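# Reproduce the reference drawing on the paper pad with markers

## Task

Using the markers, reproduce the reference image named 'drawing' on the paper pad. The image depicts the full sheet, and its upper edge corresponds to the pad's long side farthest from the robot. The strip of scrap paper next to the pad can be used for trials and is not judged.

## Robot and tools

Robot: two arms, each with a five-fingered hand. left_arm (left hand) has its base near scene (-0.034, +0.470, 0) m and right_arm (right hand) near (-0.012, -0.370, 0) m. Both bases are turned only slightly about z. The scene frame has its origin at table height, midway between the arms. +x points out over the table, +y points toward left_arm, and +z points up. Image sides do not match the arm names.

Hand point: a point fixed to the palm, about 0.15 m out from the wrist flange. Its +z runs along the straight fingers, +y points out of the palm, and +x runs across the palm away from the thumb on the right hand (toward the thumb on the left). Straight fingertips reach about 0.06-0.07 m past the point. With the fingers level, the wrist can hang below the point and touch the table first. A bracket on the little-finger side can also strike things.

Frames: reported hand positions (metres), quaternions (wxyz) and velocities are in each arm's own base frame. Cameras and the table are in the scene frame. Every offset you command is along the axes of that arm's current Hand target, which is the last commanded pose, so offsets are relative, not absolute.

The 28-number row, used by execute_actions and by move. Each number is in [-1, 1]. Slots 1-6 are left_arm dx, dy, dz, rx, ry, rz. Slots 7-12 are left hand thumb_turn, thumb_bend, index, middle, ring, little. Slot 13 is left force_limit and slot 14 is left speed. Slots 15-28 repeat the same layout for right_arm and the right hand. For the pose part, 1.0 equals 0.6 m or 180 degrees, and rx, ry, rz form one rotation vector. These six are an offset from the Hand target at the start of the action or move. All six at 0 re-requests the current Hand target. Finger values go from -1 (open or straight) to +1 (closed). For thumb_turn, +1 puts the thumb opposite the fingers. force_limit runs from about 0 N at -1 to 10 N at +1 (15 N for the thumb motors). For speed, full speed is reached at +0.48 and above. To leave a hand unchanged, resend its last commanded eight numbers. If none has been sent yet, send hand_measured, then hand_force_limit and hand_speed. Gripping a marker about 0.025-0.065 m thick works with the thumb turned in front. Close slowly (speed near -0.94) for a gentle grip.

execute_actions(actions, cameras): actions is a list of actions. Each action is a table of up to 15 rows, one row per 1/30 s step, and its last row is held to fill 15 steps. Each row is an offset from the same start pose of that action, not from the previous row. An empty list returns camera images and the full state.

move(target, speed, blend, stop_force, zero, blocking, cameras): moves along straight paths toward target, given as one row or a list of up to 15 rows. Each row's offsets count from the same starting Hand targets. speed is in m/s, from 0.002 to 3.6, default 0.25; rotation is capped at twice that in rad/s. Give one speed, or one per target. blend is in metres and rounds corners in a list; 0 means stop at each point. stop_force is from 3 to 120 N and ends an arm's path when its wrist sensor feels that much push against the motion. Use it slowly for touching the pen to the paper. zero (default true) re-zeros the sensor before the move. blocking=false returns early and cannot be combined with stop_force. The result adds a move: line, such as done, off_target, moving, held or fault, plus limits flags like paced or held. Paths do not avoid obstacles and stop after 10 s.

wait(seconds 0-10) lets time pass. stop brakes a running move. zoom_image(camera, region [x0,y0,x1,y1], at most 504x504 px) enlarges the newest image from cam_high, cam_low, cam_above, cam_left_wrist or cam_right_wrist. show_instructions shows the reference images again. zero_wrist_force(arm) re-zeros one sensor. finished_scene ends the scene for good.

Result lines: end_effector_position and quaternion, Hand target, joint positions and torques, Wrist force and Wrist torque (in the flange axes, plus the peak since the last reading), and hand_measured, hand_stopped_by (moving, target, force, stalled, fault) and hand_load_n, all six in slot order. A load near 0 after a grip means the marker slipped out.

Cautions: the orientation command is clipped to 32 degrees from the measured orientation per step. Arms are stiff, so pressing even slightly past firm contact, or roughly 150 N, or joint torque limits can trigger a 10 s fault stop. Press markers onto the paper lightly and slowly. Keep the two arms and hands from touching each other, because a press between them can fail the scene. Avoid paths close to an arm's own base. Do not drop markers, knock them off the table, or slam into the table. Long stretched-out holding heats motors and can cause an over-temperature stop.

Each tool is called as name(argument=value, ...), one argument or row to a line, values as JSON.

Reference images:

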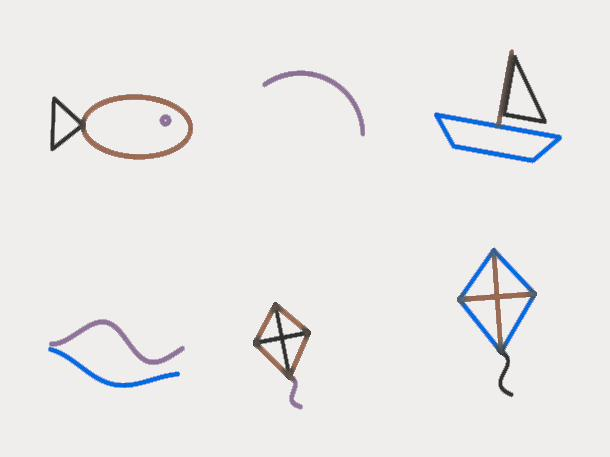

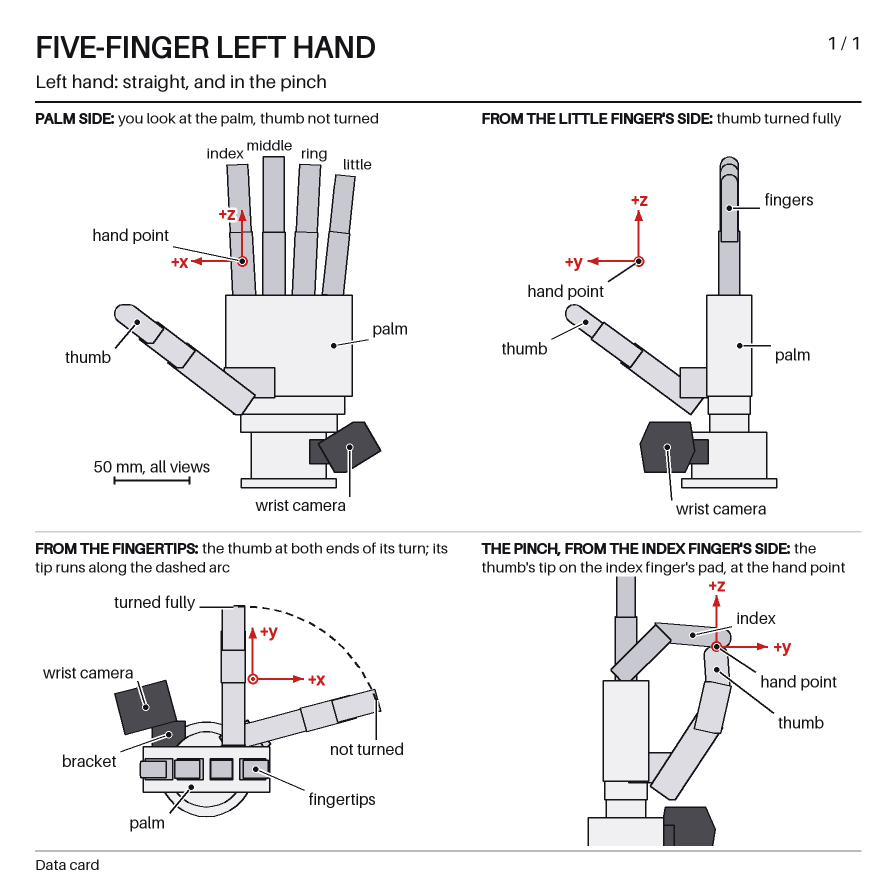

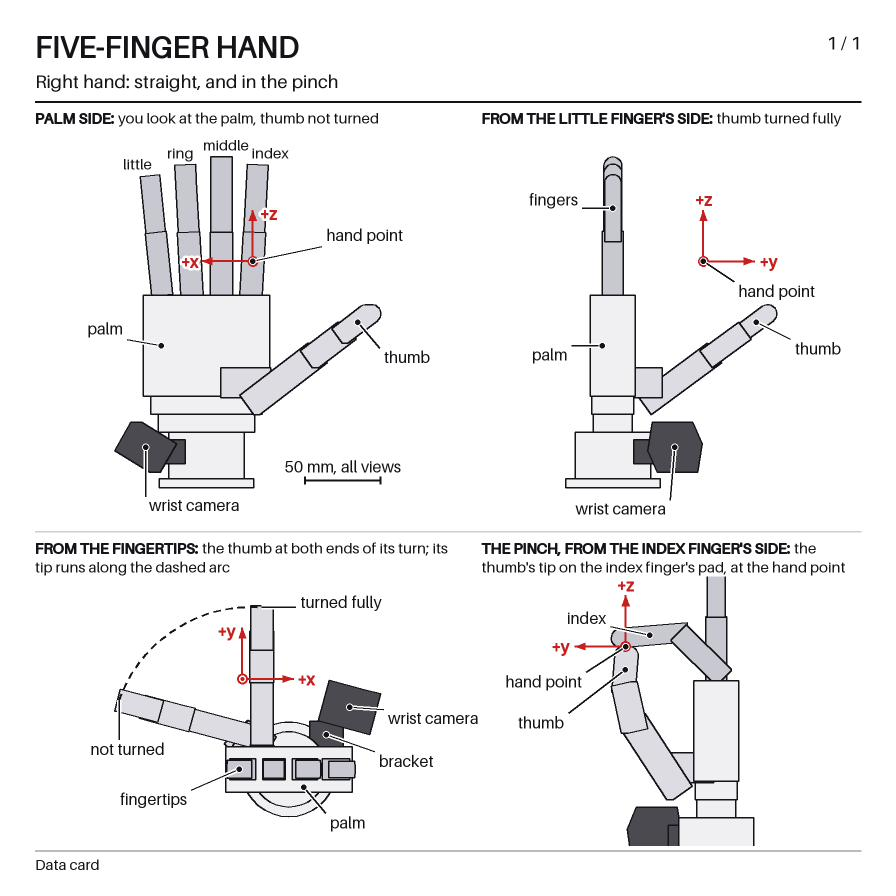

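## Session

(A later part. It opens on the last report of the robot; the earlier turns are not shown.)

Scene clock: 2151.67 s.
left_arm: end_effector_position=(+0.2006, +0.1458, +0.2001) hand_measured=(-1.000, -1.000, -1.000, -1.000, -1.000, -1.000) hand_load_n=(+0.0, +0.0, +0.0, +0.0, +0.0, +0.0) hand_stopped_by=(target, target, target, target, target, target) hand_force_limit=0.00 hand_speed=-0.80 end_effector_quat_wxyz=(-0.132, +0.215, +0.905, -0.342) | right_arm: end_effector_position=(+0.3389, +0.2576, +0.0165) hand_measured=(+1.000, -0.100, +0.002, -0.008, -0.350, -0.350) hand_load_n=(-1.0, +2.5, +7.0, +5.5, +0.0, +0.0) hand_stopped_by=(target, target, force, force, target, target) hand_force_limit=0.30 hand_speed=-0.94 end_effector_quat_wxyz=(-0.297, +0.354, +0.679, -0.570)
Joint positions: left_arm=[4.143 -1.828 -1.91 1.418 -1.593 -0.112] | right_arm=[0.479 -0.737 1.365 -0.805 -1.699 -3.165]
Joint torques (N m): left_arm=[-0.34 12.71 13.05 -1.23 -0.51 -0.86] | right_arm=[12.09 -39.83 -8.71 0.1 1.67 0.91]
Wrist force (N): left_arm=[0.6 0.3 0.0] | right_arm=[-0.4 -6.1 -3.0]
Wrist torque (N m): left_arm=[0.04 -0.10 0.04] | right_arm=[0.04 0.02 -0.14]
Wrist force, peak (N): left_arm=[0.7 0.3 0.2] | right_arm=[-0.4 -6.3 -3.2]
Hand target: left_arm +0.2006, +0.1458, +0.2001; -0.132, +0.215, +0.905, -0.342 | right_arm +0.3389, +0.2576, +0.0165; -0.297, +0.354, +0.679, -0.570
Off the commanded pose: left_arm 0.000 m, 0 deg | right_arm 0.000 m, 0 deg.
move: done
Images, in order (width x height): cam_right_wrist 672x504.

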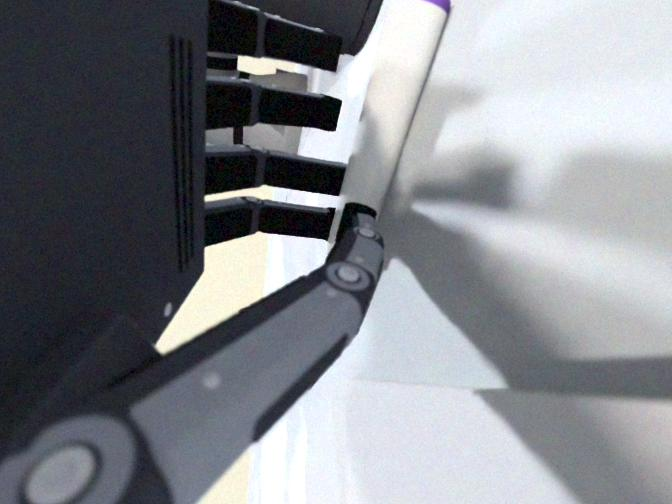

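move(
  target=[
    [0,0,0,0,0,0,-1,-1,-1,-1,-1,-1,0,-0.8,0,-0.04924,-0.00868,0,0,0,1,-0.1,0.35,0.35,-0.35,-0.35,0.3,-0.94],
    [0,0,0,0,0,0,-1,-1,-1,-1,-1,-1,0,-0.8,-0.02182,-0.23945,-0.01927,0.05556,0,0,1,-0.1,0.35,0.35,-0.35,-0.35,0.3,-0.94],
  ],
  speed=[0.04,0.12],
  blend=[0.01,0],
  cameras=["cam_right_wrist","cam_high"],
)

Scene clock: 2164.73 s.
left_arm: end_effector_position=(+0.2006, +0.1458, +0.2001) hand_measured=(-1.000, -1.000, -1.000, -1.000, -1.000, -1.000) hand_load_n=(+0.0, +0.0, +0.0, +0.0, +0.0, +0.0) hand_stopped_by=(target, target, target, target, target, target) hand_force_limit=0.00 hand_speed=-0.80 end_effector_quat_wxyz=(-0.132, +0.215, +0.905, -0.342) | right_arm: end_effector_position=(+0.3353, +0.2390, +0.1599) hand_measured=(+1.000, -0.102, +0.002, -0.008, -0.350, -0.350) hand_load_n=(-1.0, +6.0, +6.0, +5.5, +0.0, +0.0) hand_stopped_by=(target, target, force, force, target, target) hand_force_limit=0.30 hand_speed=-0.94 end_effector_quat_wxyz=(-0.327, +0.327, +0.627, -0.627)
Joint positions: left_arm=[4.143 -1.828 -1.91 1.418 -1.593 -0.112] | right_arm=[0.46 -0.824 1.228 -0.405 -1.721 -3.142]
Joint torques (N m): left_arm=[0.21 12.7 12.07 -1.16 -0.53 -0.87] | right_arm=[-12.87 -53.27 -22.9 3.28 -2.08 1.69]
Wrist force (N): left_arm=[0.4 0.0 0.1] | right_arm=[-0.1 0.2 -2.2]
Wrist torque (N m): left_arm=[0.00 -0.06 0.04] | right_arm=[0.18 -0.02 -0.13]
Wrist force, peak (N): left_arm=[0.8 0.4 0.2] | right_arm=[-0.5 -6.3 -3.2]
Hand target: left_arm +0.2006, +0.1458, +0.2001; -0.132, +0.215, +0.905, -0.342 | right_arm +0.3353, +0.2390, +0.1600; -0.327, +0.327, +0.627, -0.627
Off the commanded pose: left_arm 0.000 m, 0 deg | right_arm 0.000 m, 0 deg.
move: done
Images, in order (width x height): cam_high 672x504, cam_right_wrist 672x504.

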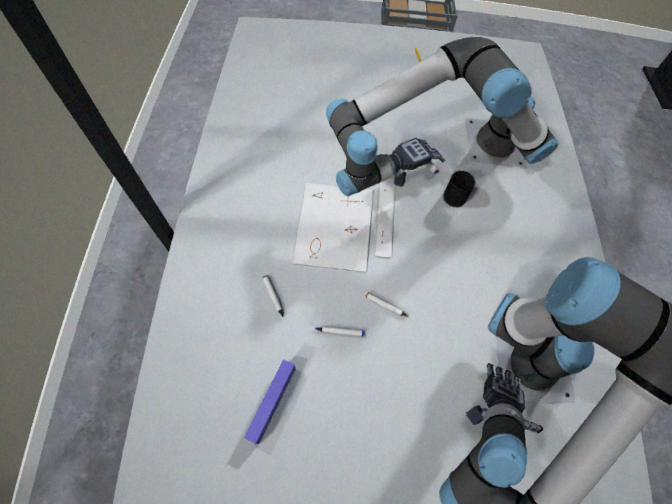

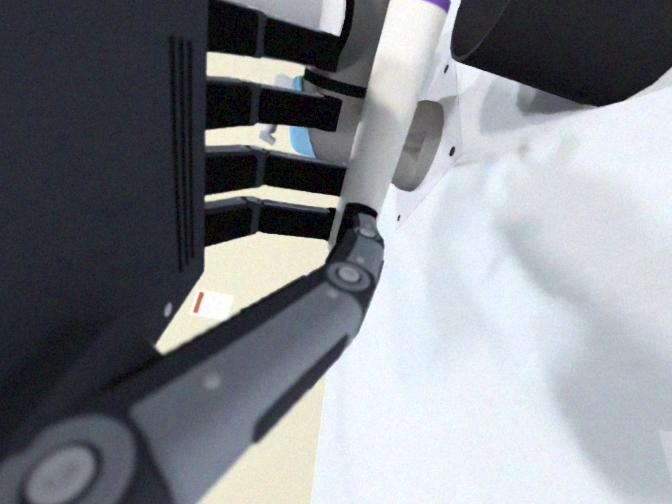

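move(
  target=[
    [0,0,0,0,0,0,-1,-1,-1,-1,-1,-1,0,-0.8,0.080505,0,0.002071,0,0.061111,0,1,-0.1,0.35,0.35,-0.35,-0.35,0.3,-0.94],
    [0,0,0,0,0,0,-1,-1,-1,-1,-1,-1,0,-0.8,0.159926,0,-0.011261,0,0.122222,0,1,-0.1,0.35,0.35,-0.35,-0.35,0.3,-0.94],
    [0,0,0,0,0,0,-1,-1,-1,-1,-1,-1,0,-0.8,0.235343,0,-0.039498,0,0.183333,0,1,-0.1,0.35,0.35,-0.35,-0.35,0.3,-0.94],
    [0,0,0,0,0,0,-1,-1,-1,-1,-1,-1,0,-0.8,0.303987,0,-0.081607,0,0.244444,0,1,-0.1,0.35,0.35,-0.35,-0.35,0.3,-0.94],
    [0,0,0,0,0,0,-1,-1,-1,-1,-1,-1,0,-0.8,0.363333,0,-0.13604,0,0.305556,0,1,-0.1,0.35,0.35,-0.35,-0.35,0.3,-0.94],
    [0,0,0,0,0,0,-1,-1,-1,-1,-1,-1,0,-0.8,0.411206,0,-0.200798,0,0.366667,0,1,-0.1,0.35,0.35,-0.35,-0.35,0.3,-0.94],
    [0,0,0,0,0,0,-1,-1,-1,-1,-1,-1,0,-0.8,0.44584,0,-0.273503,0,0.427778,0,1,-0.1,0.35,0.35,-0.35,-0.35,0.3,-0.94],
    [0,0,0,0,0,0,-1,-1,-1,-1,-1,-1,0,-0.8,0.465966,0,-0.351478,0,0.488889,0,1,-0.1,0.35,0.35,-0.35,-0.35,0.3,-0.94],
    [0,0,0,0,0,0,-1,-1,-1,-1,-1,-1,0,-0.8,0.470845,0,-0.431859,0,0.55,0,1,-0.1,0.35,0.35,-0.35,-0.35,0.3,-0.94],
    [0,0,0,0,0,0,-1,-1,-1,-1,-1,-1,0,-0.8,0.460294,0,-0.511698,0,0.611111,0,1,-0.1,0.35,0.35,-0.35,-0.35,0.3,-0.94],
    [0,0,0,0,0,0,-1,-1,-1,-1,-1,-1,0,-0.8,0.434707,0,-0.588056,0,0.672222,0,1,-0.1,0.35,0.35,-0.35,-0.35,0.3,-0.94],
    [0,0,0,0,0,0,-1,-1,-1,-1,-1,-1,0,-0.8,0.395015,0,-0.658127,0,0.733333,0,1,-0.1,0.35,0.35,-0.35,-0.35,0.3,-0.94],
    [0,0,0,0,0,0,-1,-1,-1,-1,-1,-1,0,-0.8,0.34269,0,-0.71934,0,0.794444,0,1,-0.1,0.35,0.35,-0.35,-0.35,0.3,-0.94],
    [0,0,0,0,0,0,-1,-1,-1,-1,-1,-1,0,-0.8,0.279638,0,-0.769438,0,0.855556,0,1,-0.1,0.35,0.35,-0.35,-0.35,0.3,-0.94],
    [0,0,0,0,0,0,-1,-1,-1,-1,-1,-1,0,-0.8,0.20819,0,-0.806593,0,0.916667,0,1,-0.1,0.35,0.35,-0.35,-0.35,0.3,-0.94],
  ],
  speed=0.2,
  blend=[0.01,0.01,0.01,0.01,0.01,0.01,0.01,0.01,0.01,0.01,0.01,0.01,0.01,0.01,0],
  cameras=["cam_right_wrist","cam_high","cam_above"],
)

Scene clock: 2194.30 s.
left_arm: end_effector_position=(+0.2006, +0.1458, +0.2001) hand_measured=(-1.000, -1.000, -1.000, -1.000, -1.000, -1.000) hand_load_n=(+0.0, +0.0, +0.0, -0.5, +0.0, +0.0) hand_stopped_by=(target, target, target, target, target, target) hand_force_limit=0.00 hand_speed=-0.80 end_effector_quat_wxyz=(-0.132, +0.215, +0.905, -0.342) | right_arm: end_effector_position=(+0.6606, +0.6185, +0.1602) hand_measured=(+1.000, -0.102, +0.002, -0.008, -0.350, -0.350) hand_load_n=(-1.0, +6.0, +6.0, +5.5, +0.0, +0.0) hand_stopped_by=(target, target, force, force, target, target) hand_force_limit=0.30 hand_speed=-0.94 end_effector_quat_wxyz=(+0.665, -0.664, +0.242, -0.242) end_effector_velocity=(+0.001, +0.000, -0.001) end_effector_angular_velocity=(-0.001, +0.000, -0.004)
Joint positions: left_arm=[4.143 -1.828 -1.91 1.418 -1.593 -0.112] | right_arm=[0.459 -0.824 1.228 -0.405 1.158 -3.141]
Joint velocities: left_arm=[within noise] | right_arm=[0.001 0 0.001 0 0.005 -0.001]
Joint torques (N m): left_arm=[-0.93 13.86 12.24 -1.2 -0.56 -0.74] | right_arm=[12.45 -41.82 -26.07 0.04 1.85 -1.29]
Wrist force (N): left_arm=[0.3 0.3 0.1] | right_arm=[0.0 0.4 -2.4]
Wrist torque (N m): left_arm=[0.05 -0.06 0.02] | right_arm=[0.22 -0.04 -0.08]
Wrist force, peak (N): left_arm=[0.9 0.2 0.2] | right_arm=[-0.2 0.3 -2.6]
Hand target: left_arm +0.2006, +0.1458, +0.2001; -0.132, +0.215, +0.905, -0.342 | right_arm +0.6606, +0.6185, +0.1602; +0.664, -0.664, +0.242, -0.242
Off the commanded pose: left_arm 0.000 m, 0 deg | right_arm 0.000 m, 0 deg.
move: done
Images, in order (width x height): cam_high 672x504, cam_above 672x504, cam_right_wrist 672x504.

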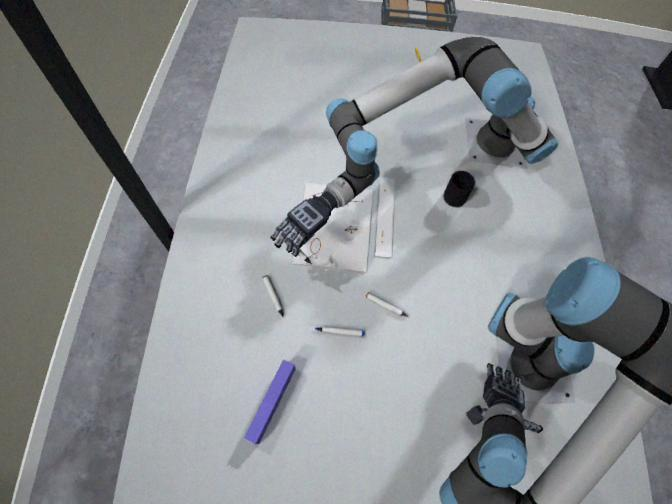

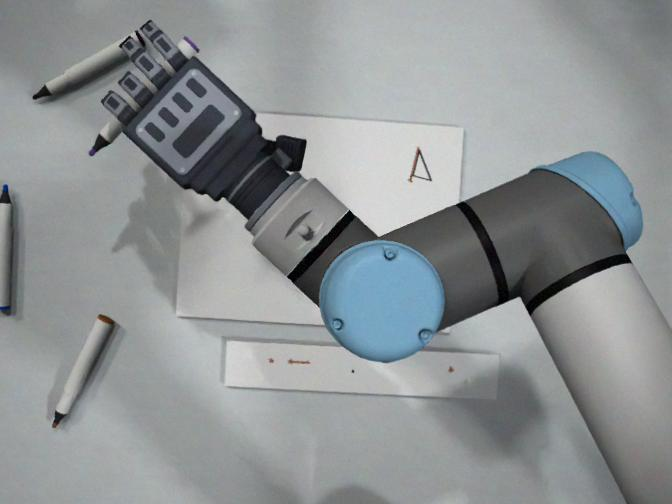

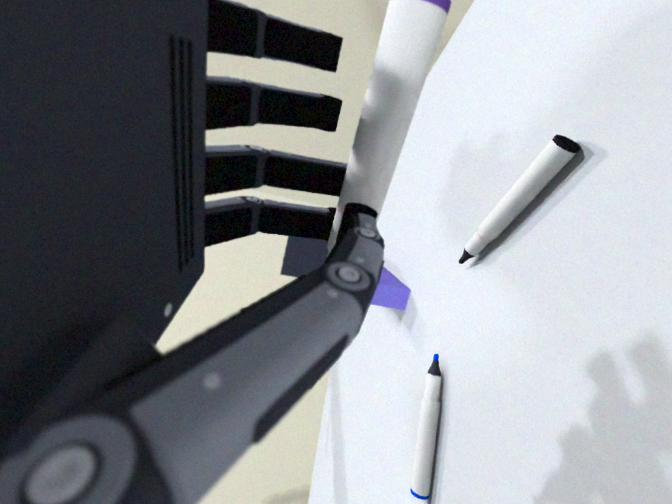

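move(
  target=[0,0,0,0,0,0,-1,-1,-1,-1,-1,-1,0,-0.8,-0.0435,0.117,-0.5772,-0.0869,-0.0436,-0.4929,1,-0.1,0.35,0.35,-0.35,-0.35,0.3,-0.94],
  speed=0.3,
)

move(
  target=[0,0,0,0,0,0,-1,-1,-1,-1,-1,-1,0,-0.8,-0.072445,0,0.019412,0,0,0,1,-0.1,0.35,0.35,-0.35,-0.35,0.3,-0.94],
  speed=0.006,
  stop_force=3,
)

Scene clock: 2208.47 s.
left_arm: end_effector_position=(+0.2006, +0.1458, +0.2001) hand_measured=(-1.000, -1.000, -1.000, -1.000, -1.000, -1.000) hand_load_n=(+0.0, +0.0, +0.0, +0.0, +0.0, +0.0) hand_stopped_by=(target, target, target, target, target, target) hand_force_limit=0.00 hand_speed=-0.80 end_effector_quat_wxyz=(-0.132, +0.215, +0.905, -0.342) | right_arm: end_effector_position=(+0.4177, +0.3704, +0.0899) hand_measured=(+1.000, -0.102, +0.002, -0.008, -0.350, -0.350) hand_load_n=(-1.0, +6.0, +5.5, +5.5, +0.0, +0.0) hand_stopped_by=(target, target, force, force, target, target) hand_force_limit=0.30 hand_speed=-0.94 end_effector_quat_wxyz=(-0.233, +0.733, +0.303, +0.563)
Joint positions: left_arm=[4.143 -1.828 -1.91 1.418 -1.593 -0.112] | right_arm=[0.445 -1.401 2.276 -0.599 1.244 -4.802]
Joint torques (N m): left_arm=[-1.67 14.02 12.02 -1.18 -0.58 -0.77] | right_arm=[-12.91 -28.13 -5.43 -2.91 1.63 -1.17]
Wrist force (N): left_arm=[0.6 0.0 0.1] | right_arm=[-0.9 0.1 -2.2]
Wrist torque (N m): left_arm=[-0.01 -0.10 0.05] | right_arm=[0.18 0.15 0.02]
Wrist force, peak (N): left_arm=[0.9 0.1 0.2] | right_arm=[-1.2 0.2 -2.6]
Hand target: left_arm +0.2006, +0.1458, +0.2001; -0.132, +0.215, +0.905, -0.342 | right_arm +0.4177, +0.3703, +0.0898; -0.233, +0.733, +0.303, +0.563
Off the commanded pose: left_arm 0.000 m, 0 deg | right_arm 0.000 m, 0 deg.
move: done

Scene clock: 2214.83 s.
left_arm: end_effector_position=(+0.2006, +0.1458, +0.2001) hand_measured=(-1.000, -1.000, -1.000, -1.000, -1.000, -1.000) hand_load_n=(-0.5, +0.0, +0.0, +0.0, +0.0, +0.0) hand_stopped_by=(target, target, target, target, target, target) hand_force_limit=0.00 hand_speed=-0.80 end_effector_quat_wxyz=(-0.132, +0.215, +0.905, -0.342) | right_arm: end_effector_position=(+0.4177, +0.3703, +0.0591) hand_measured=(+1.000, -0.102, +0.002, -0.008, -0.350, -0.350) hand_load_n=(-2.0, +5.5, +5.0, +6.0, +0.0, +0.0) hand_stopped_by=(target, target, force, force, target, target) hand_force_limit=0.30 hand_speed=-0.94 end_effector_quat_wxyz=(-0.233, +0.733, +0.303, +0.563)
Joint positions: left_arm=[4.143 -1.828 -1.91 1.418 -1.593 -0.112] | right_arm=[0.445 -1.324 2.301 -0.701 1.244 -4.803]
Joint torques (N m): left_arm=[-1.44 13.44 12.66 -1.22 -0.52 -0.87] | right_arm=[11.99 -28.51 -16.93 1.55 1.63 1.12]
Wrist force (N): left_arm=[0.7 -0.1 0.1] | right_arm=[2.3 0.0 -2.3]
Wrist torque (N m): left_arm=[-0.01 -0.10 0.06] | right_arm=[0.18 0.21 0.00]
Wrist force, peak (N): left_arm=[0.8 0.2 0.2] | right_arm=[4.0 -0.1 -2.2]
Hand target: left_arm +0.2006, +0.1458, +0.2001; -0.132, +0.215, +0.905, -0.342 | right_arm +0.4177, +0.3703, +0.0591; -0.233, +0.733, +0.303, +0.563 (not the last commanded pose)
Off the commanded pose: left_arm 0.000 m, 0 deg | right_arm 0.014 m, 0 deg.
move: contact (right_arm)

move(
  target=[
    [0,0,0,0,0,0,-1,-1,-1,-1,-1,-1,0,-0.8,0.048296,0,-0.012941,0,0,0,1,-0.1,0.35,0.35,-0.35,-0.35,0.3,-0.94],
    [0,0,0,0,0,0,-1,-1,-1,-1,-1,-1,0,-0.8,0.0744,-0.25927,-0.04433,0,0,0,1,-0.1,0.35,0.35,-0.35,-0.35,0.3,-0.94],
  ],
  speed=[0.1,0.25],
  blend=[0.01,0],
  cameras=["cam_above"],
)

zoom_image(
  camera="cam_above",
  region=[345, 340, 415, 410],
)

zoom_image(
  camera="cam_above",
  region=[176, 100, 476, 340],
)

Scene clock: 2225.80 s.
left_arm: end_effector_position=(+0.2006, +0.1458, +0.2001) hand_measured=(-1.000, -1.000, -1.000, -1.000, -1.000, -1.000) hand_load_n=(-0.5, +0.0, +0.0, +0.0, +0.0, +0.0) hand_stopped_by=(target, target, target, target, target, target) hand_force_limit=0.00 hand_speed=-0.80 end_effector_quat_wxyz=(-0.132, +0.215, +0.905, -0.342) | right_arm: end_effector_position=(+0.2979, +0.4704, +0.1092) hand_measured=(+1.000, -0.102, +0.002, -0.008, -0.350, -0.350) hand_load_n=(-1.0, +6.0, +5.5, +5.5, +0.0, +0.0) hand_stopped_by=(target, target, force, force, target, target) hand_force_limit=0.30 hand_speed=-0.94 end_effector_quat_wxyz=(-0.233, +0.733, +0.303, +0.563)
Joint positions: left_arm=[4.143 -1.828 -1.91 1.418 -1.593 -0.112] | right_arm=[0.938 -1.371 2.163 -0.528 1.719 -4.672]
Joint torques (N m): left_arm=[-1.82 14.07 12.46 -1.1 -0.65 -0.67] | right_arm=[12.4 -16.33 -20.12 0.87 1.79 1.58]
Wrist force (N): left_arm=[0.4 0.2 0.1] | right_arm=[-0.9 0.2 -1.8]
Wrist torque (N m): left_arm=[0.02 -0.07 0.02] | right_arm=[0.17 0.12 -0.05]
Wrist force, peak (N): left_arm=[0.9 0.4 0.2] | right_arm=[2.7 0.0 -2.4]
Hand target: left_arm +0.2006, +0.1458, +0.2001; -0.132, +0.215, +0.905, -0.342 | right_arm +0.2978, +0.4705, +0.1092; -0.233, +0.733, +0.303, +0.563
Off the commanded pose: left_arm 0.000 m, 0 deg | right_arm 0.000 m, 0 deg.
move: done
Images, in order (width x height): cam_above 672x504.

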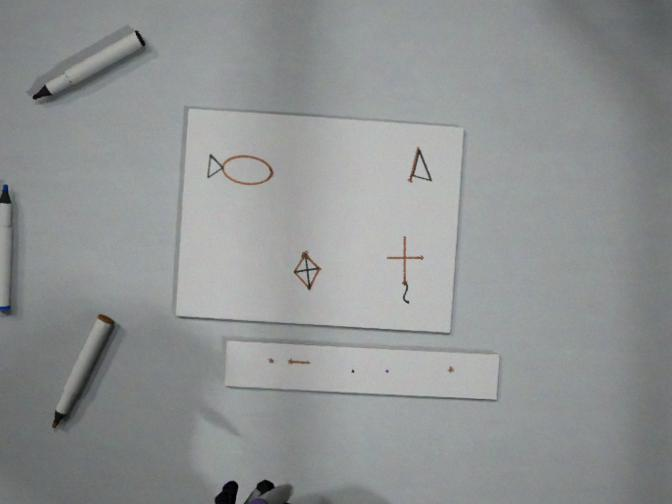

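Scaled by 7.200 from the camera's 672x504 image, which has a finer 960x720 frame.

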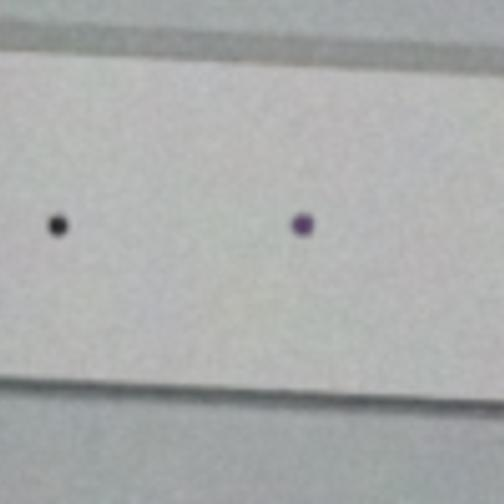

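Scaled by 1.680 from the camera's 672x504 image, which has a finer 960x720 frame.

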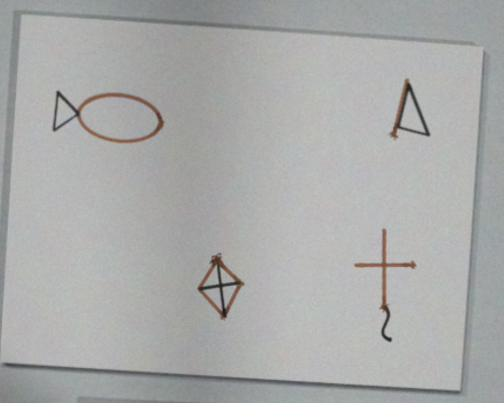

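show_instructions(
)

Reference images for this scene: drawing, FIVE-FINGER LEFT HAND page 1, FIVE-FINGER HAND page 1.

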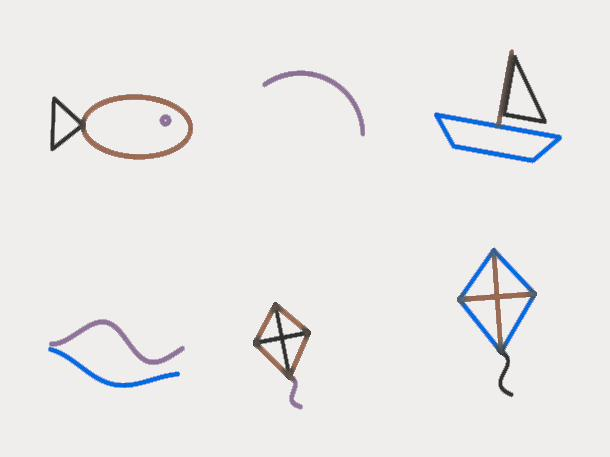

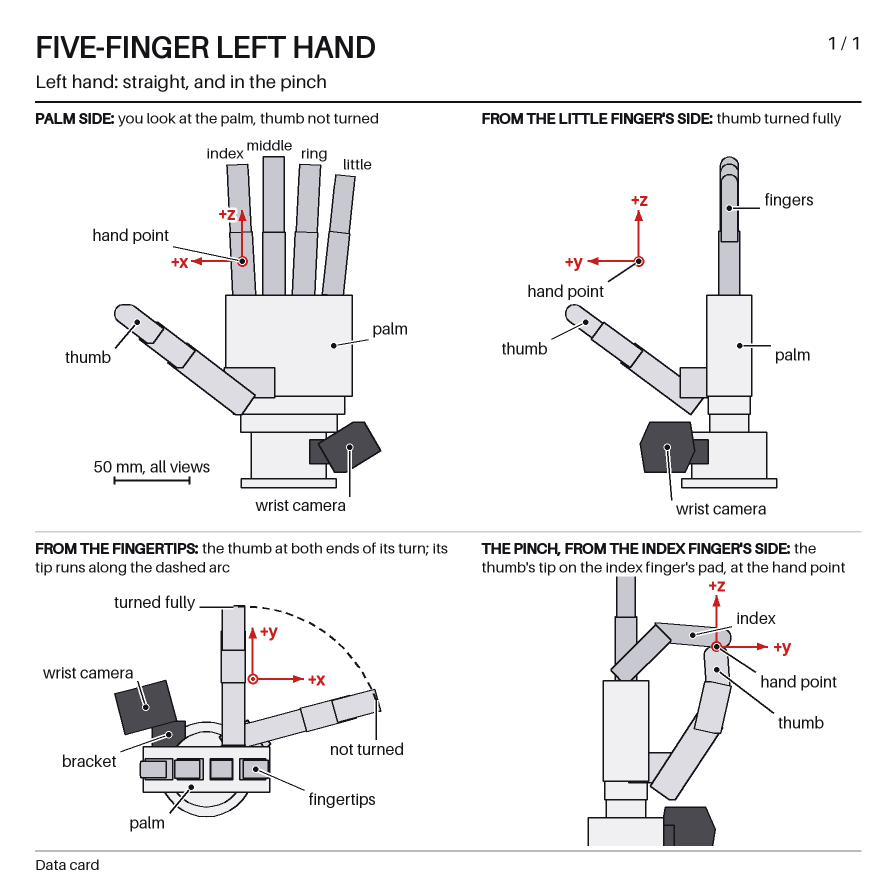

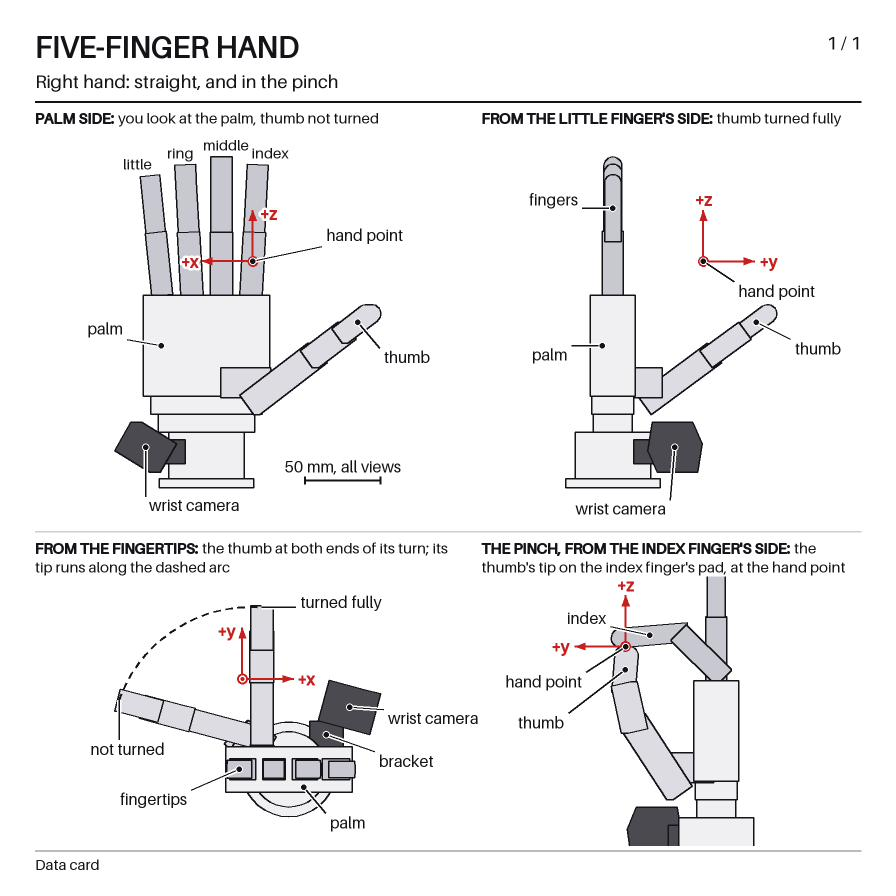

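move(
  target=[
    [0,0,0,0,0,0,-1,-1,-1,-1,-1,-1,0,-0.8,0.005723,0.255728,0.24159,0,0,0,1,-0.1,0.35,0.35,-0.35,-0.35,0.3,-0.94],
    [0,0,0,0,0,0,-1,-1,-1,-1,-1,-1,0,-0.8,-0.018328,0.255728,0.248035,0,0,0,1,-0.1,0.35,0.35,-0.35,-0.35,0.3,-0.94],
    [0,0,0,0,0,0,-1,-1,-1,-1,-1,-1,0,-0.8,-0.0197,0.256265,0.242914,0,0,0,1,-0.1,0.35,0.35,-0.35,-0.35,0.3,-0.94],
    [0,0,0,0,0,0,-1,-1,-1,-1,-1,-1,0,-0.8,-0.020685,0.254168,0.239238,0,0,0,1,-0.1,0.35,0.35,-0.35,-0.35,0.3,-0.94],
    [0,0,0,0,0,0,-1,-1,-1,-1,-1,-1,0,-0.8,-0.021205,0.249145,0.237296,0,0,0,1,-0.1,0.35,0.35,-0.35,-0.35,0.3,-0.94],
    [0,0,0,0,0,0,-1,-1,-1,-1,-1,-1,0,-0.8,-0.021726,0.244123,0.235354,0,0,0,1,-0.1,0.35,0.35,-0.35,-0.35,0.3,-0.94],
    [0,0,0,0,0,0,-1,-1,-1,-1,-1,-1,0,-0.8,-0.022329,0.241746,0.233102,0,0,0,1,-0.1,0.35,0.35,-0.35,-0.35,0.3,-0.94],
    [0,0,0,0,0,0,-1,-1,-1,-1,-1,-1,0,-0.8,-0.023318,0.241414,0.22941,0,0,0,1,-0.1,0.35,0.35,-0.35,-0.35,0.3,-0.94],
    [0,0,0,0,0,0,-1,-1,-1,-1,-1,-1,0,-0.8,-0.024545,0.24431,0.224835,0,0,0,1,-0.1,0.35,0.35,-0.35,-0.35,0.3,-0.94],
  ],
  speed=[0.2,0.03,0.02,0.02,0.02,0.02,0.02,0.02,0.02],
  blend=[0,0,0.001,0.001,0.001,0.001,0.001,0.001,0],
)

Scene clock: 2288.33 s.
left_arm: end_effector_position=(+0.2006, +0.1458, +0.2001) hand_measured=(-1.000, -1.000, -1.000, -1.000, -1.000, -1.000) hand_load_n=(+0.0, +0.0, +0.0, +0.0, +0.0, +0.0) hand_stopped_by=(target, target, target, target, target, target) hand_force_limit=0.00 hand_speed=-0.80 end_effector_quat_wxyz=(-0.132, +0.215, +0.905, -0.342) | right_arm: end_effector_position=(+0.4909, +0.4561, +0.0600) hand_measured=(+1.000, -0.102, +0.002, -0.008, -0.350, -0.350) hand_load_n=(-1.0, +6.0, +6.0, +5.5, +0.0, +0.0) hand_stopped_by=(target, target, force, force, target, target) hand_force_limit=0.30 hand_speed=-0.94 end_effector_quat_wxyz=(-0.233, +0.733, +0.303, +0.563)
Joint positions: left_arm=[4.143 -1.828 -1.91 1.418 -1.593 -0.112] | right_arm=[0.558 -1.122 1.973 -0.583 1.352 -4.771]
Joint torques (N m): left_arm=[-0.25 13.44 11.85 -1.26 -0.73 -0.97] | right_arm=[-13.29 -39.43 -5.49 -2.55 -2.18 -1.28]
Wrist force (N): left_arm=[0.5 0.2 0.2] | right_arm=[-0.1 0.4 -2.2]
Wrist torque (N m): left_arm=[0.02 -0.08 0.04] | right_arm=[0.21 0.12 0.05]
Wrist force, peak (N): left_arm=[0.8 0.3 0.2] | right_arm=[-0.9 -0.7 -2.7]
Hand target: left_arm +0.2006, +0.1458, +0.2001; -0.132, +0.215, +0.905, -0.342 | right_arm +0.4909, +0.4560, +0.0600; -0.233, +0.733, +0.303, +0.563
Off the commanded pose: left_arm 0.000 m, 0 deg | right_arm 0.000 m, 0 deg.
move: done

move(
  target=[
    [0,0,0,0,0,0,-1,-1,-1,-1,-1,-1,0,-0.8,0.016099,0,-0.004314,0,0,0,1,-0.1,0.35,0.35,-0.35,-0.35,0.3,-0.94],
    [0,0,0,0,0,0,-1,-1,-1,-1,-1,-1,0,-0.8,0.064755,-0.10824,0.174455,0,0,0,1,-0.1,0.35,0.35,-0.35,-0.35,0.3,-0.94],
  ],
  speed=[0.05,0.15],
  blend=[0.003,0],
)

move(
  target=[
    [0,0,0,0,0,0,-1,-1,-1,-1,-1,-1,0,-0.8,-0.016099,0,0.004314,0,0,0,1,-0.1,0.35,0.35,-0.35,-0.35,0.3,-0.94],
    [0,0,0,0,0,0,-1,-1,-1,-1,-1,-1,0,-0.8,-0.017273,0.006136,-0.000004,0,0,0,1,-0.1,0.35,0.35,-0.35,-0.35,0.3,-0.94],
    [0,0,0,0,0,0,-1,-1,-1,-1,-1,-1,0,-0.8,-0.018148,0.016991,-0.00323,0,0,0,1,-0.1,0.35,0.35,-0.35,-0.35,0.3,-0.94],
    [0,0,0,0,0,0,-1,-1,-1,-1,-1,-1,0,-0.8,-0.019713,0.038238,-0.008998,0,0,0,1,-0.1,0.35,0.35,-0.35,-0.35,0.3,-0.94],
    [0,0,0,0,0,0,-1,-1,-1,-1,-1,-1,0,-0.8,-0.020918,0.044254,-0.013427,0,0,0,1,-0.1,0.35,0.35,-0.35,-0.35,0.3,-0.94],
    [0,0,0,0,0,0,-1,-1,-1,-1,-1,-1,0,-0.8,-0.022549,0.047431,-0.019419,0,0,0,1,-0.1,0.35,0.35,-0.35,-0.35,0.3,-0.94],
    [0,0,0,0,0,0,-1,-1,-1,-1,-1,-1,0,-0.8,-0.02487,0.047932,-0.027943,0,0,0,1,-0.1,0.35,0.35,-0.35,-0.35,0.3,-0.94],
    [0,0,0,0,0,0,-1,-1,-1,-1,-1,-1,0,-0.8,-0.027804,0.046057,-0.038714,0,0,0,1,-0.1,0.35,0.35,-0.35,-0.35,0.3,-0.94],
    [0,0,0,0,0,0,-1,-1,-1,-1,-1,-1,0,-0.8,-0.030738,0.044183,-0.049485,0,0,0,1,-0.1,0.35,0.35,-0.35,-0.35,0.3,-0.94],
    [0,0,0,0,0,0,-1,-1,-1,-1,-1,-1,0,-0.8,-0.033059,0.044685,-0.058008,0,0,0,1,-0.1,0.35,0.35,-0.35,-0.35,0.3,-0.94],
    [0,0,0,0,0,0,-1,-1,-1,-1,-1,-1,0,-0.8,-0.034614,0.048157,-0.063719,0,0,0,1,-0.1,0.35,0.35,-0.35,-0.35,0.3,-0.94],
    [0,0,0,0,0,0,-1,-1,-1,-1,-1,-1,0,-0.8,-0.035785,0.053116,-0.068026,0,0,0,1,-0.1,0.35,0.35,-0.35,-0.35,0.3,-0.94],
    [0,0,0,0,0,0,-1,-1,-1,-1,-1,-1,0,-0.8,-0.036573,0.059561,-0.070926,0,0,0,1,-0.1,0.35,0.35,-0.35,-0.35,0.3,-0.94],
    [0,0,0,0,0,0,-1,-1,-1,-1,-1,-1,0,-0.8,-0.036978,0.067491,-0.072421,0,0,0,1,-0.1,0.35,0.35,-0.35,-0.35,0.3,-0.94],
    [0,0,0,0,0,0,-1,-1,-1,-1,-1,-1,0,-0.8,-0.037304,0.074541,-0.073624,0,0,0,1,-0.1,0.35,0.35,-0.35,-0.35,0.3,-0.94],
  ],
  speed=0.025,
  blend=[0,0.001,0.001,0.001,0.001,0.001,0.001,0.001,0.001,0.001,0.001,0.001,0.001,0.001,0],
)

Scene clock: 2329.77 s.
left_arm: end_effector_position=(+0.2006, +0.1458, +0.2001) hand_measured=(-1.000, -1.000, -1.000, -1.000, -1.000, -1.000) hand_load_n=(+0.0, +0.0, +0.0, +0.0, +0.0, +0.0) hand_stopped_by=(target, target, target, target, target, target) hand_force_limit=0.00 hand_speed=-0.80 end_effector_quat_wxyz=(-0.132, +0.215, +0.905, -0.342) | right_arm: end_effector_position=(+0.5237, +0.5804, +0.0706) hand_measured=(+1.000, -0.102, +0.002, -0.008, -0.350, -0.350) hand_load_n=(-1.0, +6.0, +6.0, +5.5, +0.0, +0.0) hand_stopped_by=(target, target, force, force, target, target) hand_force_limit=0.30 hand_speed=-0.94 end_effector_quat_wxyz=(-0.233, +0.733, +0.303, +0.563)
Joint positions: left_arm=[4.143 -1.828 -1.91 1.418 -1.593 -0.112] | right_arm=[0.725 -0.924 1.584 -0.398 1.514 -4.727]
Joint torques (N m): left_arm=[-1.61 13.3 11.64 -1.26 -1.01 -0.89] | right_arm=[12.21 -34.46 -23.16 0.67 1.68 1.48]
Wrist force (N): left_arm=[0.7 0.1 0.1] | right_arm=[-0.6 -0.1 -2.1]
Wrist torque (N m): left_arm=[0.02 -0.12 0.05] | right_arm=[0.13 0.08 -0.03]
Wrist force, peak (N): left_arm=[0.8 0.3 0.4] | right_arm=[-0.7 0.8 -2.9]
Hand target: left_arm +0.2006, +0.1458, +0.2001; -0.132, +0.215, +0.905, -0.342 | right_arm +0.5238, +0.5805, +0.0706; -0.233, +0.733, +0.303, +0.563
Off the commanded pose: left_arm 0.000 m, 0 deg | right_arm 0.000 m, 0 deg.
move: done

Scene clock: 2334.03 s.
left_arm: end_effector_position=(+0.2006, +0.1458, +0.2001) hand_measured=(-1.000, -1.000, -1.000, -1.000, -1.000, -1.000) hand_load_n=(+0.0, +0.0, +0.0, +0.0, +0.0, +0.0) hand_stopped_by=(target, target, target, target, target, target) hand_force_limit=0.00 hand_speed=-0.80 end_effector_quat_wxyz=(-0.132, +0.215, +0.905, -0.342) | right_arm: end_effector_position=(+0.5210, +0.5147, +0.0603) hand_measured=(+1.000, -0.102, +0.002, -0.008, -0.350, -0.350) hand_load_n=(-1.5, +5.5, +6.0, +5.5, -0.5, +0.0) hand_stopped_by=(target, target, force, force, target, target) hand_force_limit=0.30 hand_speed=-0.94 end_effector_quat_wxyz=(-0.233, +0.733, +0.303, +0.563)
Joint positions: left_arm=[4.143 -1.828 -1.91 1.418 -1.593 -0.112] | right_arm=[0.628 -1.009 1.772 -0.499 1.42 -4.752]
Joint torques (N m): left_arm=[-1.89 13.85 12.22 -1.2 -1.17 -0.81] | right_arm=[-12.75 -45.42 -7.34 -2.74 -2.18 -1.26]
Wrist force (N): left_arm=[0.7 0.1 0.1] | right_arm=[-0.2 0.0 -2.6]
Wrist torque (N m): left_arm=[0.01 -0.11 0.05] | right_arm=[0.18 0.10 0.05]
Wrist force, peak (N): left_arm=[0.9 0.2 0.2] | right_arm=[-0.3 0.1 -2.7]
Hand target: left_arm +0.2006, +0.1458, +0.2001; -0.132, +0.215, +0.905, -0.342 | right_arm +0.5210, +0.5146, +0.0603; -0.233, +0.733, +0.303, +0.563
Off the commanded pose: left_arm 0.000 m, 0 deg | right_arm 0.000 m, 0 deg.
move: done

move(
  target=[
    [0,0,0,0,0,0,-1,-1,-1,-1,-1,-1,0,-0.8,0.016099,0,-0.004314,0,0,0,1,-0.1,0.35,0.35,-0.35,-0.35,0.3,-0.94],
    [0,0,0,0,0,0,-1,-1,-1,-1,-1,-1,0,-0.8,0.053059,0.127681,0.131572,0,0,0,1,-0.1,0.35,0.35,-0.35,-0.35,0.3,-0.94],
    [0,0,0,0,0,0,-1,-1,-1,-1,-1,-1,0,-0.8,0.03696,0.127681,0.135886,0,0,0,1,-0.1,0.35,0.35,-0.35,-0.35,0.3,-0.94],
    [0,0,0,0,0,0,-1,-1,-1,-1,-1,-1,0,-0.8,0.036735,0.125554,0.135059,0,0,0,1,-0.1,0.35,0.35,-0.35,-0.35,0.3,-0.94],
    [0,0,0,0,0,0,-1,-1,-1,-1,-1,-1,0,-0.8,0.03697,0.123444,0.135926,0,0,0,1,-0.1,0.35,0.35,-0.35,-0.35,0.3,-0.94],
    [0,0,0,0,0,0,-1,-1,-1,-1,-1,-1,0,-0.8,0.037529,0.122587,0.137979,0,0,0,1,-0.1,0.35,0.35,-0.35,-0.35,0.3,-0.94],
    [0,0,0,0,0,0,-1,-1,-1,-1,-1,-1,0,-0.8,0.038084,0.123485,0.140014,0,0,0,1,-0.1,0.35,0.35,-0.35,-0.35,0.3,-0.94],
    [0,0,0,0,0,0,-1,-1,-1,-1,-1,-1,0,-0.8,0.038309,0.125612,0.140841,0,0,0,1,-0.1,0.35,0.35,-0.35,-0.35,0.3,-0.94],
    [0,0,0,0,0,0,-1,-1,-1,-1,-1,-1,0,-0.8,0.038074,0.127722,0.139974,0,0,0,1,-0.1,0.35,0.35,-0.35,-0.35,0.3,-0.94],
    [0,0,0,0,0,0,-1,-1,-1,-1,-1,-1,0,-0.8,0.037515,0.128579,0.137921,0,0,0,1,-0.1,0.35,0.35,-0.35,-0.35,0.3,-0.94],
    [0,0,0,0,0,0,-1,-1,-1,-1,-1,-1,0,-0.8,0.03696,0.127681,0.135886,0,0,0,1,-0.1,0.35,0.35,-0.35,-0.35,0.3,-0.94],
  ],
  speed=[0.05,0.15,0.03,0.01,0.01,0.01,0.01,0.01,0.01,0.01,0.01],
  blend=[0.003,0,0,0.0003,0.0003,0.0003,0.0003,0.0003,0.0003,0.0003,0],
)

Scene clock: 2356.50 s.
left_arm: end_effector_position=(+0.2006, +0.1458, +0.2001) hand_measured=(-1.000, -1.000, -1.000, -1.000, -1.000, -1.000) hand_load_n=(+0.0, +0.0, +0.0, -0.5, +0.0, +0.0) hand_stopped_by=(target, target, target, target, target, target) hand_force_limit=0.00 hand_speed=-0.80 end_effector_quat_wxyz=(-0.132, +0.215, +0.905, -0.342) | right_arm: end_effector_position=(+0.6350, +0.5201, +0.0606) hand_measured=(+1.000, -0.102, +0.002, -0.008, -0.350, -0.350) hand_load_n=(-1.0, +5.5, +6.0, +5.5, +0.0, +0.0) hand_stopped_by=(target, target, force, force, target, target) hand_force_limit=0.30 hand_speed=-0.94 end_effector_quat_wxyz=(-0.233, +0.733, +0.303, +0.563)
Joint positions: left_arm=[4.143 -1.828 -1.91 1.418 -1.593 -0.112] | right_arm=[0.519 -0.856 1.49 -0.363 1.315 -4.782]
Joint torques (N m): left_arm=[-2.77 13.33 12.36 -1.21 -1.17 -0.76] | right_arm=[-12.9 -52.09 -9.73 -2.68 -2.15 -1.31]
Wrist force (N): left_arm=[0.5 0.2 0.4] | right_arm=[0.1 0.3 -2.3]
Wrist torque (N m): left_arm=[0.01 -0.07 0.04] | right_arm=[0.19 0.15 0.03]
Wrist force, peak (N): left_arm=[0.9 0.3 0.0] | right_arm=[-0.8 -0.2 -3.0]
Hand target: left_arm +0.2006, +0.1458, +0.2001; -0.132, +0.215, +0.905, -0.342 | right_arm +0.6350, +0.5200, +0.0606; -0.233, +0.733, +0.303, +0.563
Off the commanded pose: left_arm 0.000 m, 0 deg | right_arm 0.000 m, 0 deg.
move: done

move(
  target=[
    [0,0,0,0,0,0,-1,-1,-1,-1,-1,-1,0,-0.8,0.016099,0,-0.004314,0,0,0,1,-0.1,0.35,0.35,-0.35,-0.35,0.3,-0.94],
    [0,0,0,0,0,0,-1,-1,-1,-1,-1,-1,0,-0.8,0.006856,0.075028,-0.038333,0,0,0,1,-0.1,0.35,0.35,-0.35,-0.35,0.3,-0.94],
    [0,0,0,0,0,0,-1,-1,-1,-1,-1,-1,0,-0.8,-0.009243,0.075028,-0.034019,0,0,0,1,-0.1,0.35,0.35,-0.35,-0.35,0.3,-0.94],
    [0,0,0,0,0,0,-1,-1,-1,-1,-1,-1,0,-0.8,-0.009861,0.084127,-0.036297,0,0,0,1,-0.1,0.35,0.35,-0.35,-0.35,0.3,-0.94],
    [0,0,0,0,0,0,-1,-1,-1,-1,-1,-1,0,-0.8,-0.0109,0.09264,-0.04012,0,0,0,1,-0.1,0.35,0.35,-0.35,-0.35,0.3,-0.94],
    [0,0,0,0,0,0,-1,-1,-1,-1,-1,-1,0,-0.8,-0.012328,0.100309,-0.045372,0,0,0,1,-0.1,0.35,0.35,-0.35,-0.35,0.3,-0.94],
    [0,0,0,0,0,0,-1,-1,-1,-1,-1,-1,0,-0.8,-0.014114,0.106921,-0.051937,0,0,0,1,-0.1,0.35,0.35,-0.35,-0.35,0.3,-0.94],
    [0,0,0,0,0,0,-1,-1,-1,-1,-1,-1,0,-0.8,-0.016168,0.112142,-0.059482,0,0,0,1,-0.1,0.35,0.35,-0.35,-0.35,0.3,-0.94],
    [0,0,0,0,0,0,-1,-1,-1,-1,-1,-1,0,-0.8,-0.018434,0.11587,-0.067809,0,0,0,1,-0.1,0.35,0.35,-0.35,-0.35,0.3,-0.94],
    [0,0,0,0,0,0,-1,-1,-1,-1,-1,-1,0,-0.8,-0.020838,0.11797,-0.076642,0,0,0,1,-0.1,0.35,0.35,-0.35,-0.35,0.3,-0.94],
    [0,0,0,0,0,0,-1,-1,-1,-1,-1,-1,0,-0.8,-0.023305,0.118385,-0.085697,0,0,0,1,-0.1,0.35,0.35,-0.35,-0.35,0.3,-0.94],
    [0,0,0,0,0,0,-1,-1,-1,-1,-1,-1,0,-0.8,-0.025754,0.117098,-0.094685,0,0,0,1,-0.1,0.35,0.35,-0.35,-0.35,0.3,-0.94],
    [0,0,0,0,0,0,-1,-1,-1,-1,-1,-1,0,-0.8,-0.02812,0.11412,-0.103374,0,0,0,1,-0.1,0.35,0.35,-0.35,-0.35,0.3,-0.94],
    [0,0,0,0,0,0,-1,-1,-1,-1,-1,-1,0,-0.8,-0.030287,0.109601,-0.111326,0,0,0,1,-0.1,0.35,0.35,-0.35,-0.35,0.3,-0.94],
    [0,0,0,0,0,0,-1,-1,-1,-1,-1,-1,0,-0.8,-0.032206,0.103663,-0.118362,0,0,0,1,-0.1,0.35,0.35,-0.35,-0.35,0.3,-0.94],
  ],
  speed=[0.05,0.12,0.03,0.025,0.025,0.025,0.025,0.025,0.025,0.025,0.025,0.025,0.025,0.025,0.025],
  blend=[0.003,0,0,0.001,0.001,0.001,0.001,0.001,0.001,0.001,0.001,0.001,0.001,0.001,0],
)

Scene clock: 2394.80 s.
left_arm: end_effector_position=(+0.2006, +0.1458, +0.2001) hand_measured=(-1.000, -1.000, -1.000, -1.000, -1.000, -1.000) hand_load_n=(+0.0, +0.0, +0.0, -0.5, +0.0, +0.0) hand_stopped_by=(target, target, target, target, target, target) hand_force_limit=0.00 hand_speed=-0.80 end_effector_quat_wxyz=(-0.132, +0.215, +0.905, -0.342) | right_arm: end_effector_position=(+0.6269, +0.4240, +0.0603) hand_measured=(+1.000, -0.102, +0.002, -0.008, -0.350, -0.350) hand_load_n=(-1.5, +6.0, +6.0, +5.0, +0.0, +0.0) hand_stopped_by=(target, target, force, force, target, target) hand_force_limit=0.30 hand_speed=-0.94 end_effector_quat_wxyz=(-0.233, +0.733, +0.303, +0.563)
Joint positions: left_arm=[4.143 -1.828 -1.91 1.418 -1.593 -0.112] | right_arm=[0.363 -0.979 1.719 -0.456 1.165 -4.827]
Joint torques (N m): left_arm=[-3.4 13.24 12.3 -1.04 -1.27 -0.82] | right_arm=[13.05 -46.28 -6.98 -2.52 1.63 1.46]
Wrist force (N): left_arm=[0.5 0.3 0.0] | right_arm=[0.0 0.4 -2.3]
Wrist torque (N m): left_arm=[0.05 -0.08 0.03] | right_arm=[0.20 0.15 -0.07]
Wrist force, peak (N): left_arm=[0.9 0.3 0.4] | right_arm=[-0.7 1.0 -2.8]
Hand target: left_arm +0.2006, +0.1458, +0.2001; -0.132, +0.215, +0.905, -0.342 | right_arm +0.6268, +0.4240, +0.0603; -0.233, +0.733, +0.303, +0.563
Off the commanded pose: left_arm 0.000 m, 0 deg | right_arm 0.000 m, 0 deg.
move: done

move(
  target=[
    [0,0,0,0,0,0,-1,-1,-1,-1,-1,-1,0,-0.8,0.048296,0,-0.012941,0,0,0,1,-0.1,0.35,0.35,-0.35,-0.35,0.3,-0.94],
    [0,0,0,0,0,0,-1,-1,-1,-1,-1,-1,0,-0.8,0.0805,0,-0.02157,0,0,0,1,-0.1,0.35,0.35,-0.35,-0.35,0.3,-0.94],
    [0,0,0,0,0,0,-1,-1,-1,-1,-1,-1,0,-0.8,0.06168,0.33,-0.28494,0,0,0,1,-0.1,0.35,0.35,-0.35,-0.35,0.3,-0.94],
  ],
  speed=[0.08,0.2,0.25],
  blend=[0.01,0.02,0],
  cameras=["cam_above","cam_high"],
)

Scene clock: 2434.77 s.
left_arm: end_effector_position=(+0.2006, +0.1458, +0.2001) hand_measured=(-1.000, -1.000, -1.000, -1.000, -1.000, -1.000) hand_load_n=(+0.0, +0.0, +0.0, +0.0, +0.0, +0.0) hand_stopped_by=(target, target, target, target, target, target) hand_force_limit=0.00 hand_speed=-0.80 end_effector_quat_wxyz=(-0.132, +0.215, +0.905, -0.342) | right_arm: end_effector_position=(+0.6564, +0.1740, +0.1401) hand_measured=(+1.000, -0.102, +0.002, -0.008, -0.350, -0.350) hand_load_n=(-1.0, +6.0, +6.0, +5.5, +0.0, +0.0) hand_stopped_by=(target, target, force, force, target, target) hand_force_limit=0.30 hand_speed=-0.94 end_effector_quat_wxyz=(-0.233, +0.733, +0.303, +0.563)
Joint positions: left_arm=[4.143 -1.828 -1.91 1.418 -1.593 -0.112] | right_arm=[-0.185 -1.19 1.824 -0.193 0.649 -5.072]
Joint torques (N m): left_arm=[-3.79 13.08 12.17 -1.35 -1.48 -0.77] | right_arm=[-12.86 -23.93 -21.67 1.73 -2.69 -1.2]
Wrist force (N): left_arm=[0.5 0.1 0.2] | right_arm=[-0.6 0.2 -2.4]
Wrist torque (N m): left_arm=[0.01 -0.08 0.04] | right_arm=[0.19 0.09 0.04]
Wrist force, peak (N): left_arm=[1.0 0.2 0.3] | right_arm=[-0.8 1.3 -3.3]
Hand target: left_arm +0.2006, +0.1458, +0.2001; -0.132, +0.215, +0.905, -0.342 | right_arm +0.6564, +0.1739, +0.1401; -0.233, +0.733, +0.303, +0.563
Off the commanded pose: left_arm 0.000 m, 0 deg | right_arm 0.000 m, 0 deg.
move: done; blend cut to 0.01 m at target 2
Images, in order (width x height): cam_high 672x504, cam_above 672x504.

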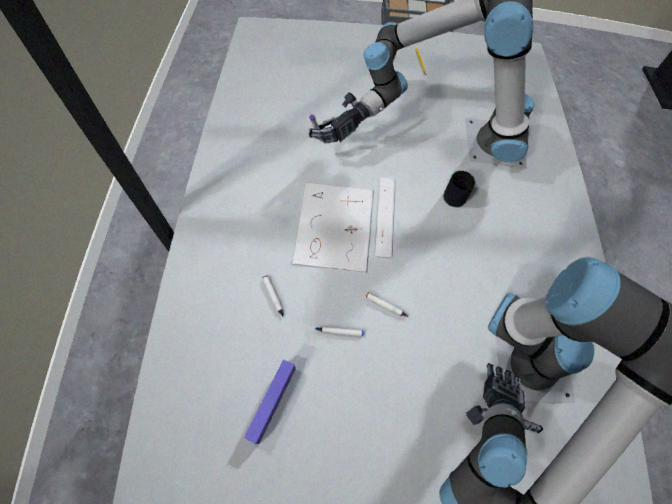

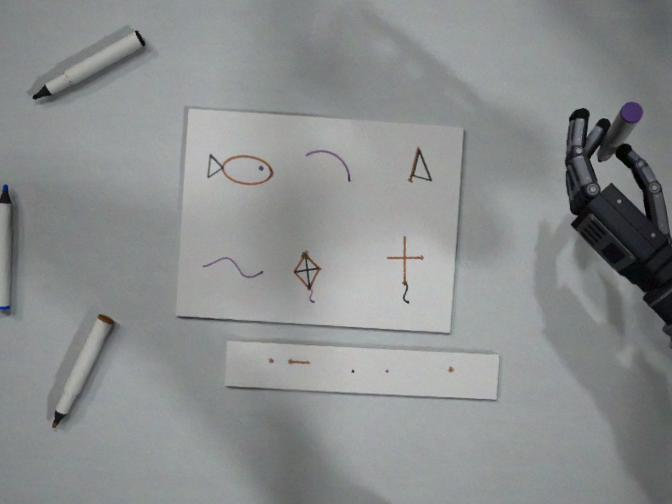

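zoom_image(
  camera="cam_above",
  region=[176, 100, 476, 340],
)

zoom_image(
  camera="cam_above",
  region=[0, 160, 120, 330],
)

Scaled by 1.680 from the camera's 672x504 image, which has a finer 960x720 frame.

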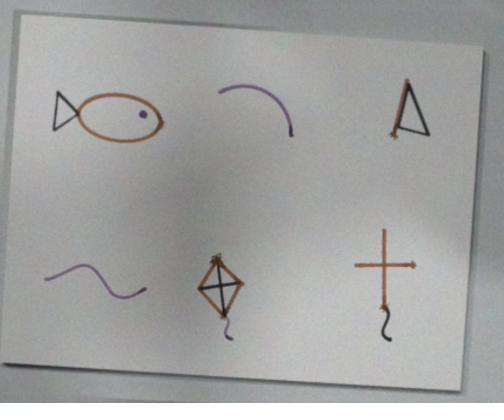

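Scaled by 2.965 from the camera's 672x504 image, which has a finer 960x720 frame.

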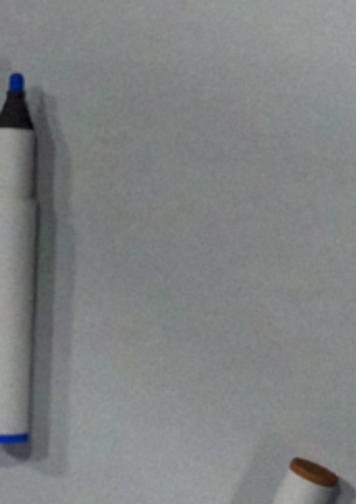

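move(
  target=[0,0,0,0,0,0,-1,-1,-1,-1,-1,-1,0,-0.8,0,0,0,0.0218,0.0218,0.4997,1,-0.1,0.35,0.35,-0.35,-0.35,0.3,-0.94],
  speed=0.35,
  cameras=["cam_above"],
)

Scene clock: 2457.77 s.
left_arm: end_effector_position=(+0.2006, +0.1458, +0.2001) hand_measured=(-1.000, -1.000, -1.000, -1.000, -1.000, -1.000) hand_load_n=(+0.0, +0.0, +0.0, +0.0, +0.0, +0.0) hand_stopped_by=(target, target, target, target, target, target) hand_force_limit=0.00 hand_speed=-0.80 end_effector_quat_wxyz=(-0.132, +0.215, +0.905, -0.342) | right_arm: end_effector_position=(+0.6564, +0.1739, +0.1401) hand_measured=(+1.000, -0.102, +0.002, -0.008, -0.350, -0.350) hand_load_n=(-1.0, +6.0, +5.5, +5.0, +0.0, +0.0) hand_stopped_by=(target, target, force, force, target, target) hand_force_limit=0.30 hand_speed=-0.94 end_effector_quat_wxyz=(-0.594, +0.707, -0.294, +0.246)
Joint positions: left_arm=[4.143 -1.828 -1.91 1.418 -1.593 -0.112] | right_arm=[-0.292 -1.098 1.646 -0.194 0.522 -3.452]
Joint torques (N m): left_arm=[-4.55 13.48 12.45 -1.25 -1.65 -0.75] | right_arm=[-13.74 -44.22 -10.03 -1.74 -0.39 1.59]
Wrist force (N): left_arm=[0.7 0.3 0.3] | right_arm=[-0.1 -0.1 -2.6]
Wrist torque (N m): left_arm=[0.03 -0.10 0.04] | right_arm=[0.17 0.01 -0.14]
Wrist force, peak (N): left_arm=[0.9 0.2 0.4] | right_arm=[-0.9 0.2 -2.7]
Hand target: left_arm +0.2006, +0.1458, +0.2001; -0.132, +0.215, +0.905, -0.342 | right_arm +0.6564, +0.1739, +0.1401; -0.594, +0.707, -0.294, +0.246
Off the commanded pose: left_arm 0.000 m, 0 deg | right_arm 0.000 m, 0 deg.
move: done
Images, in order (width x height): cam_above 672x504.

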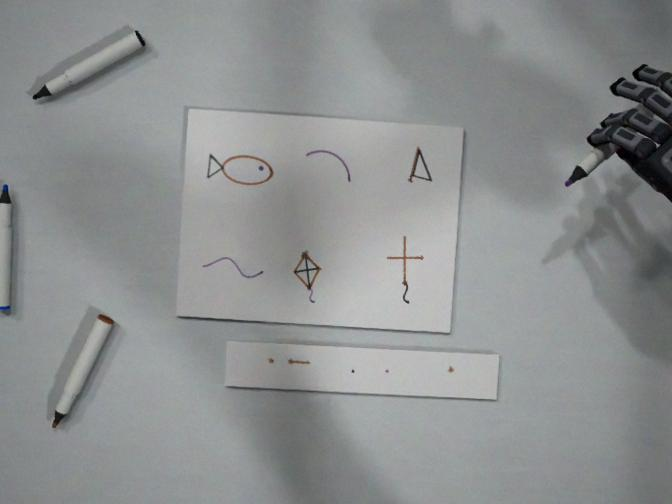

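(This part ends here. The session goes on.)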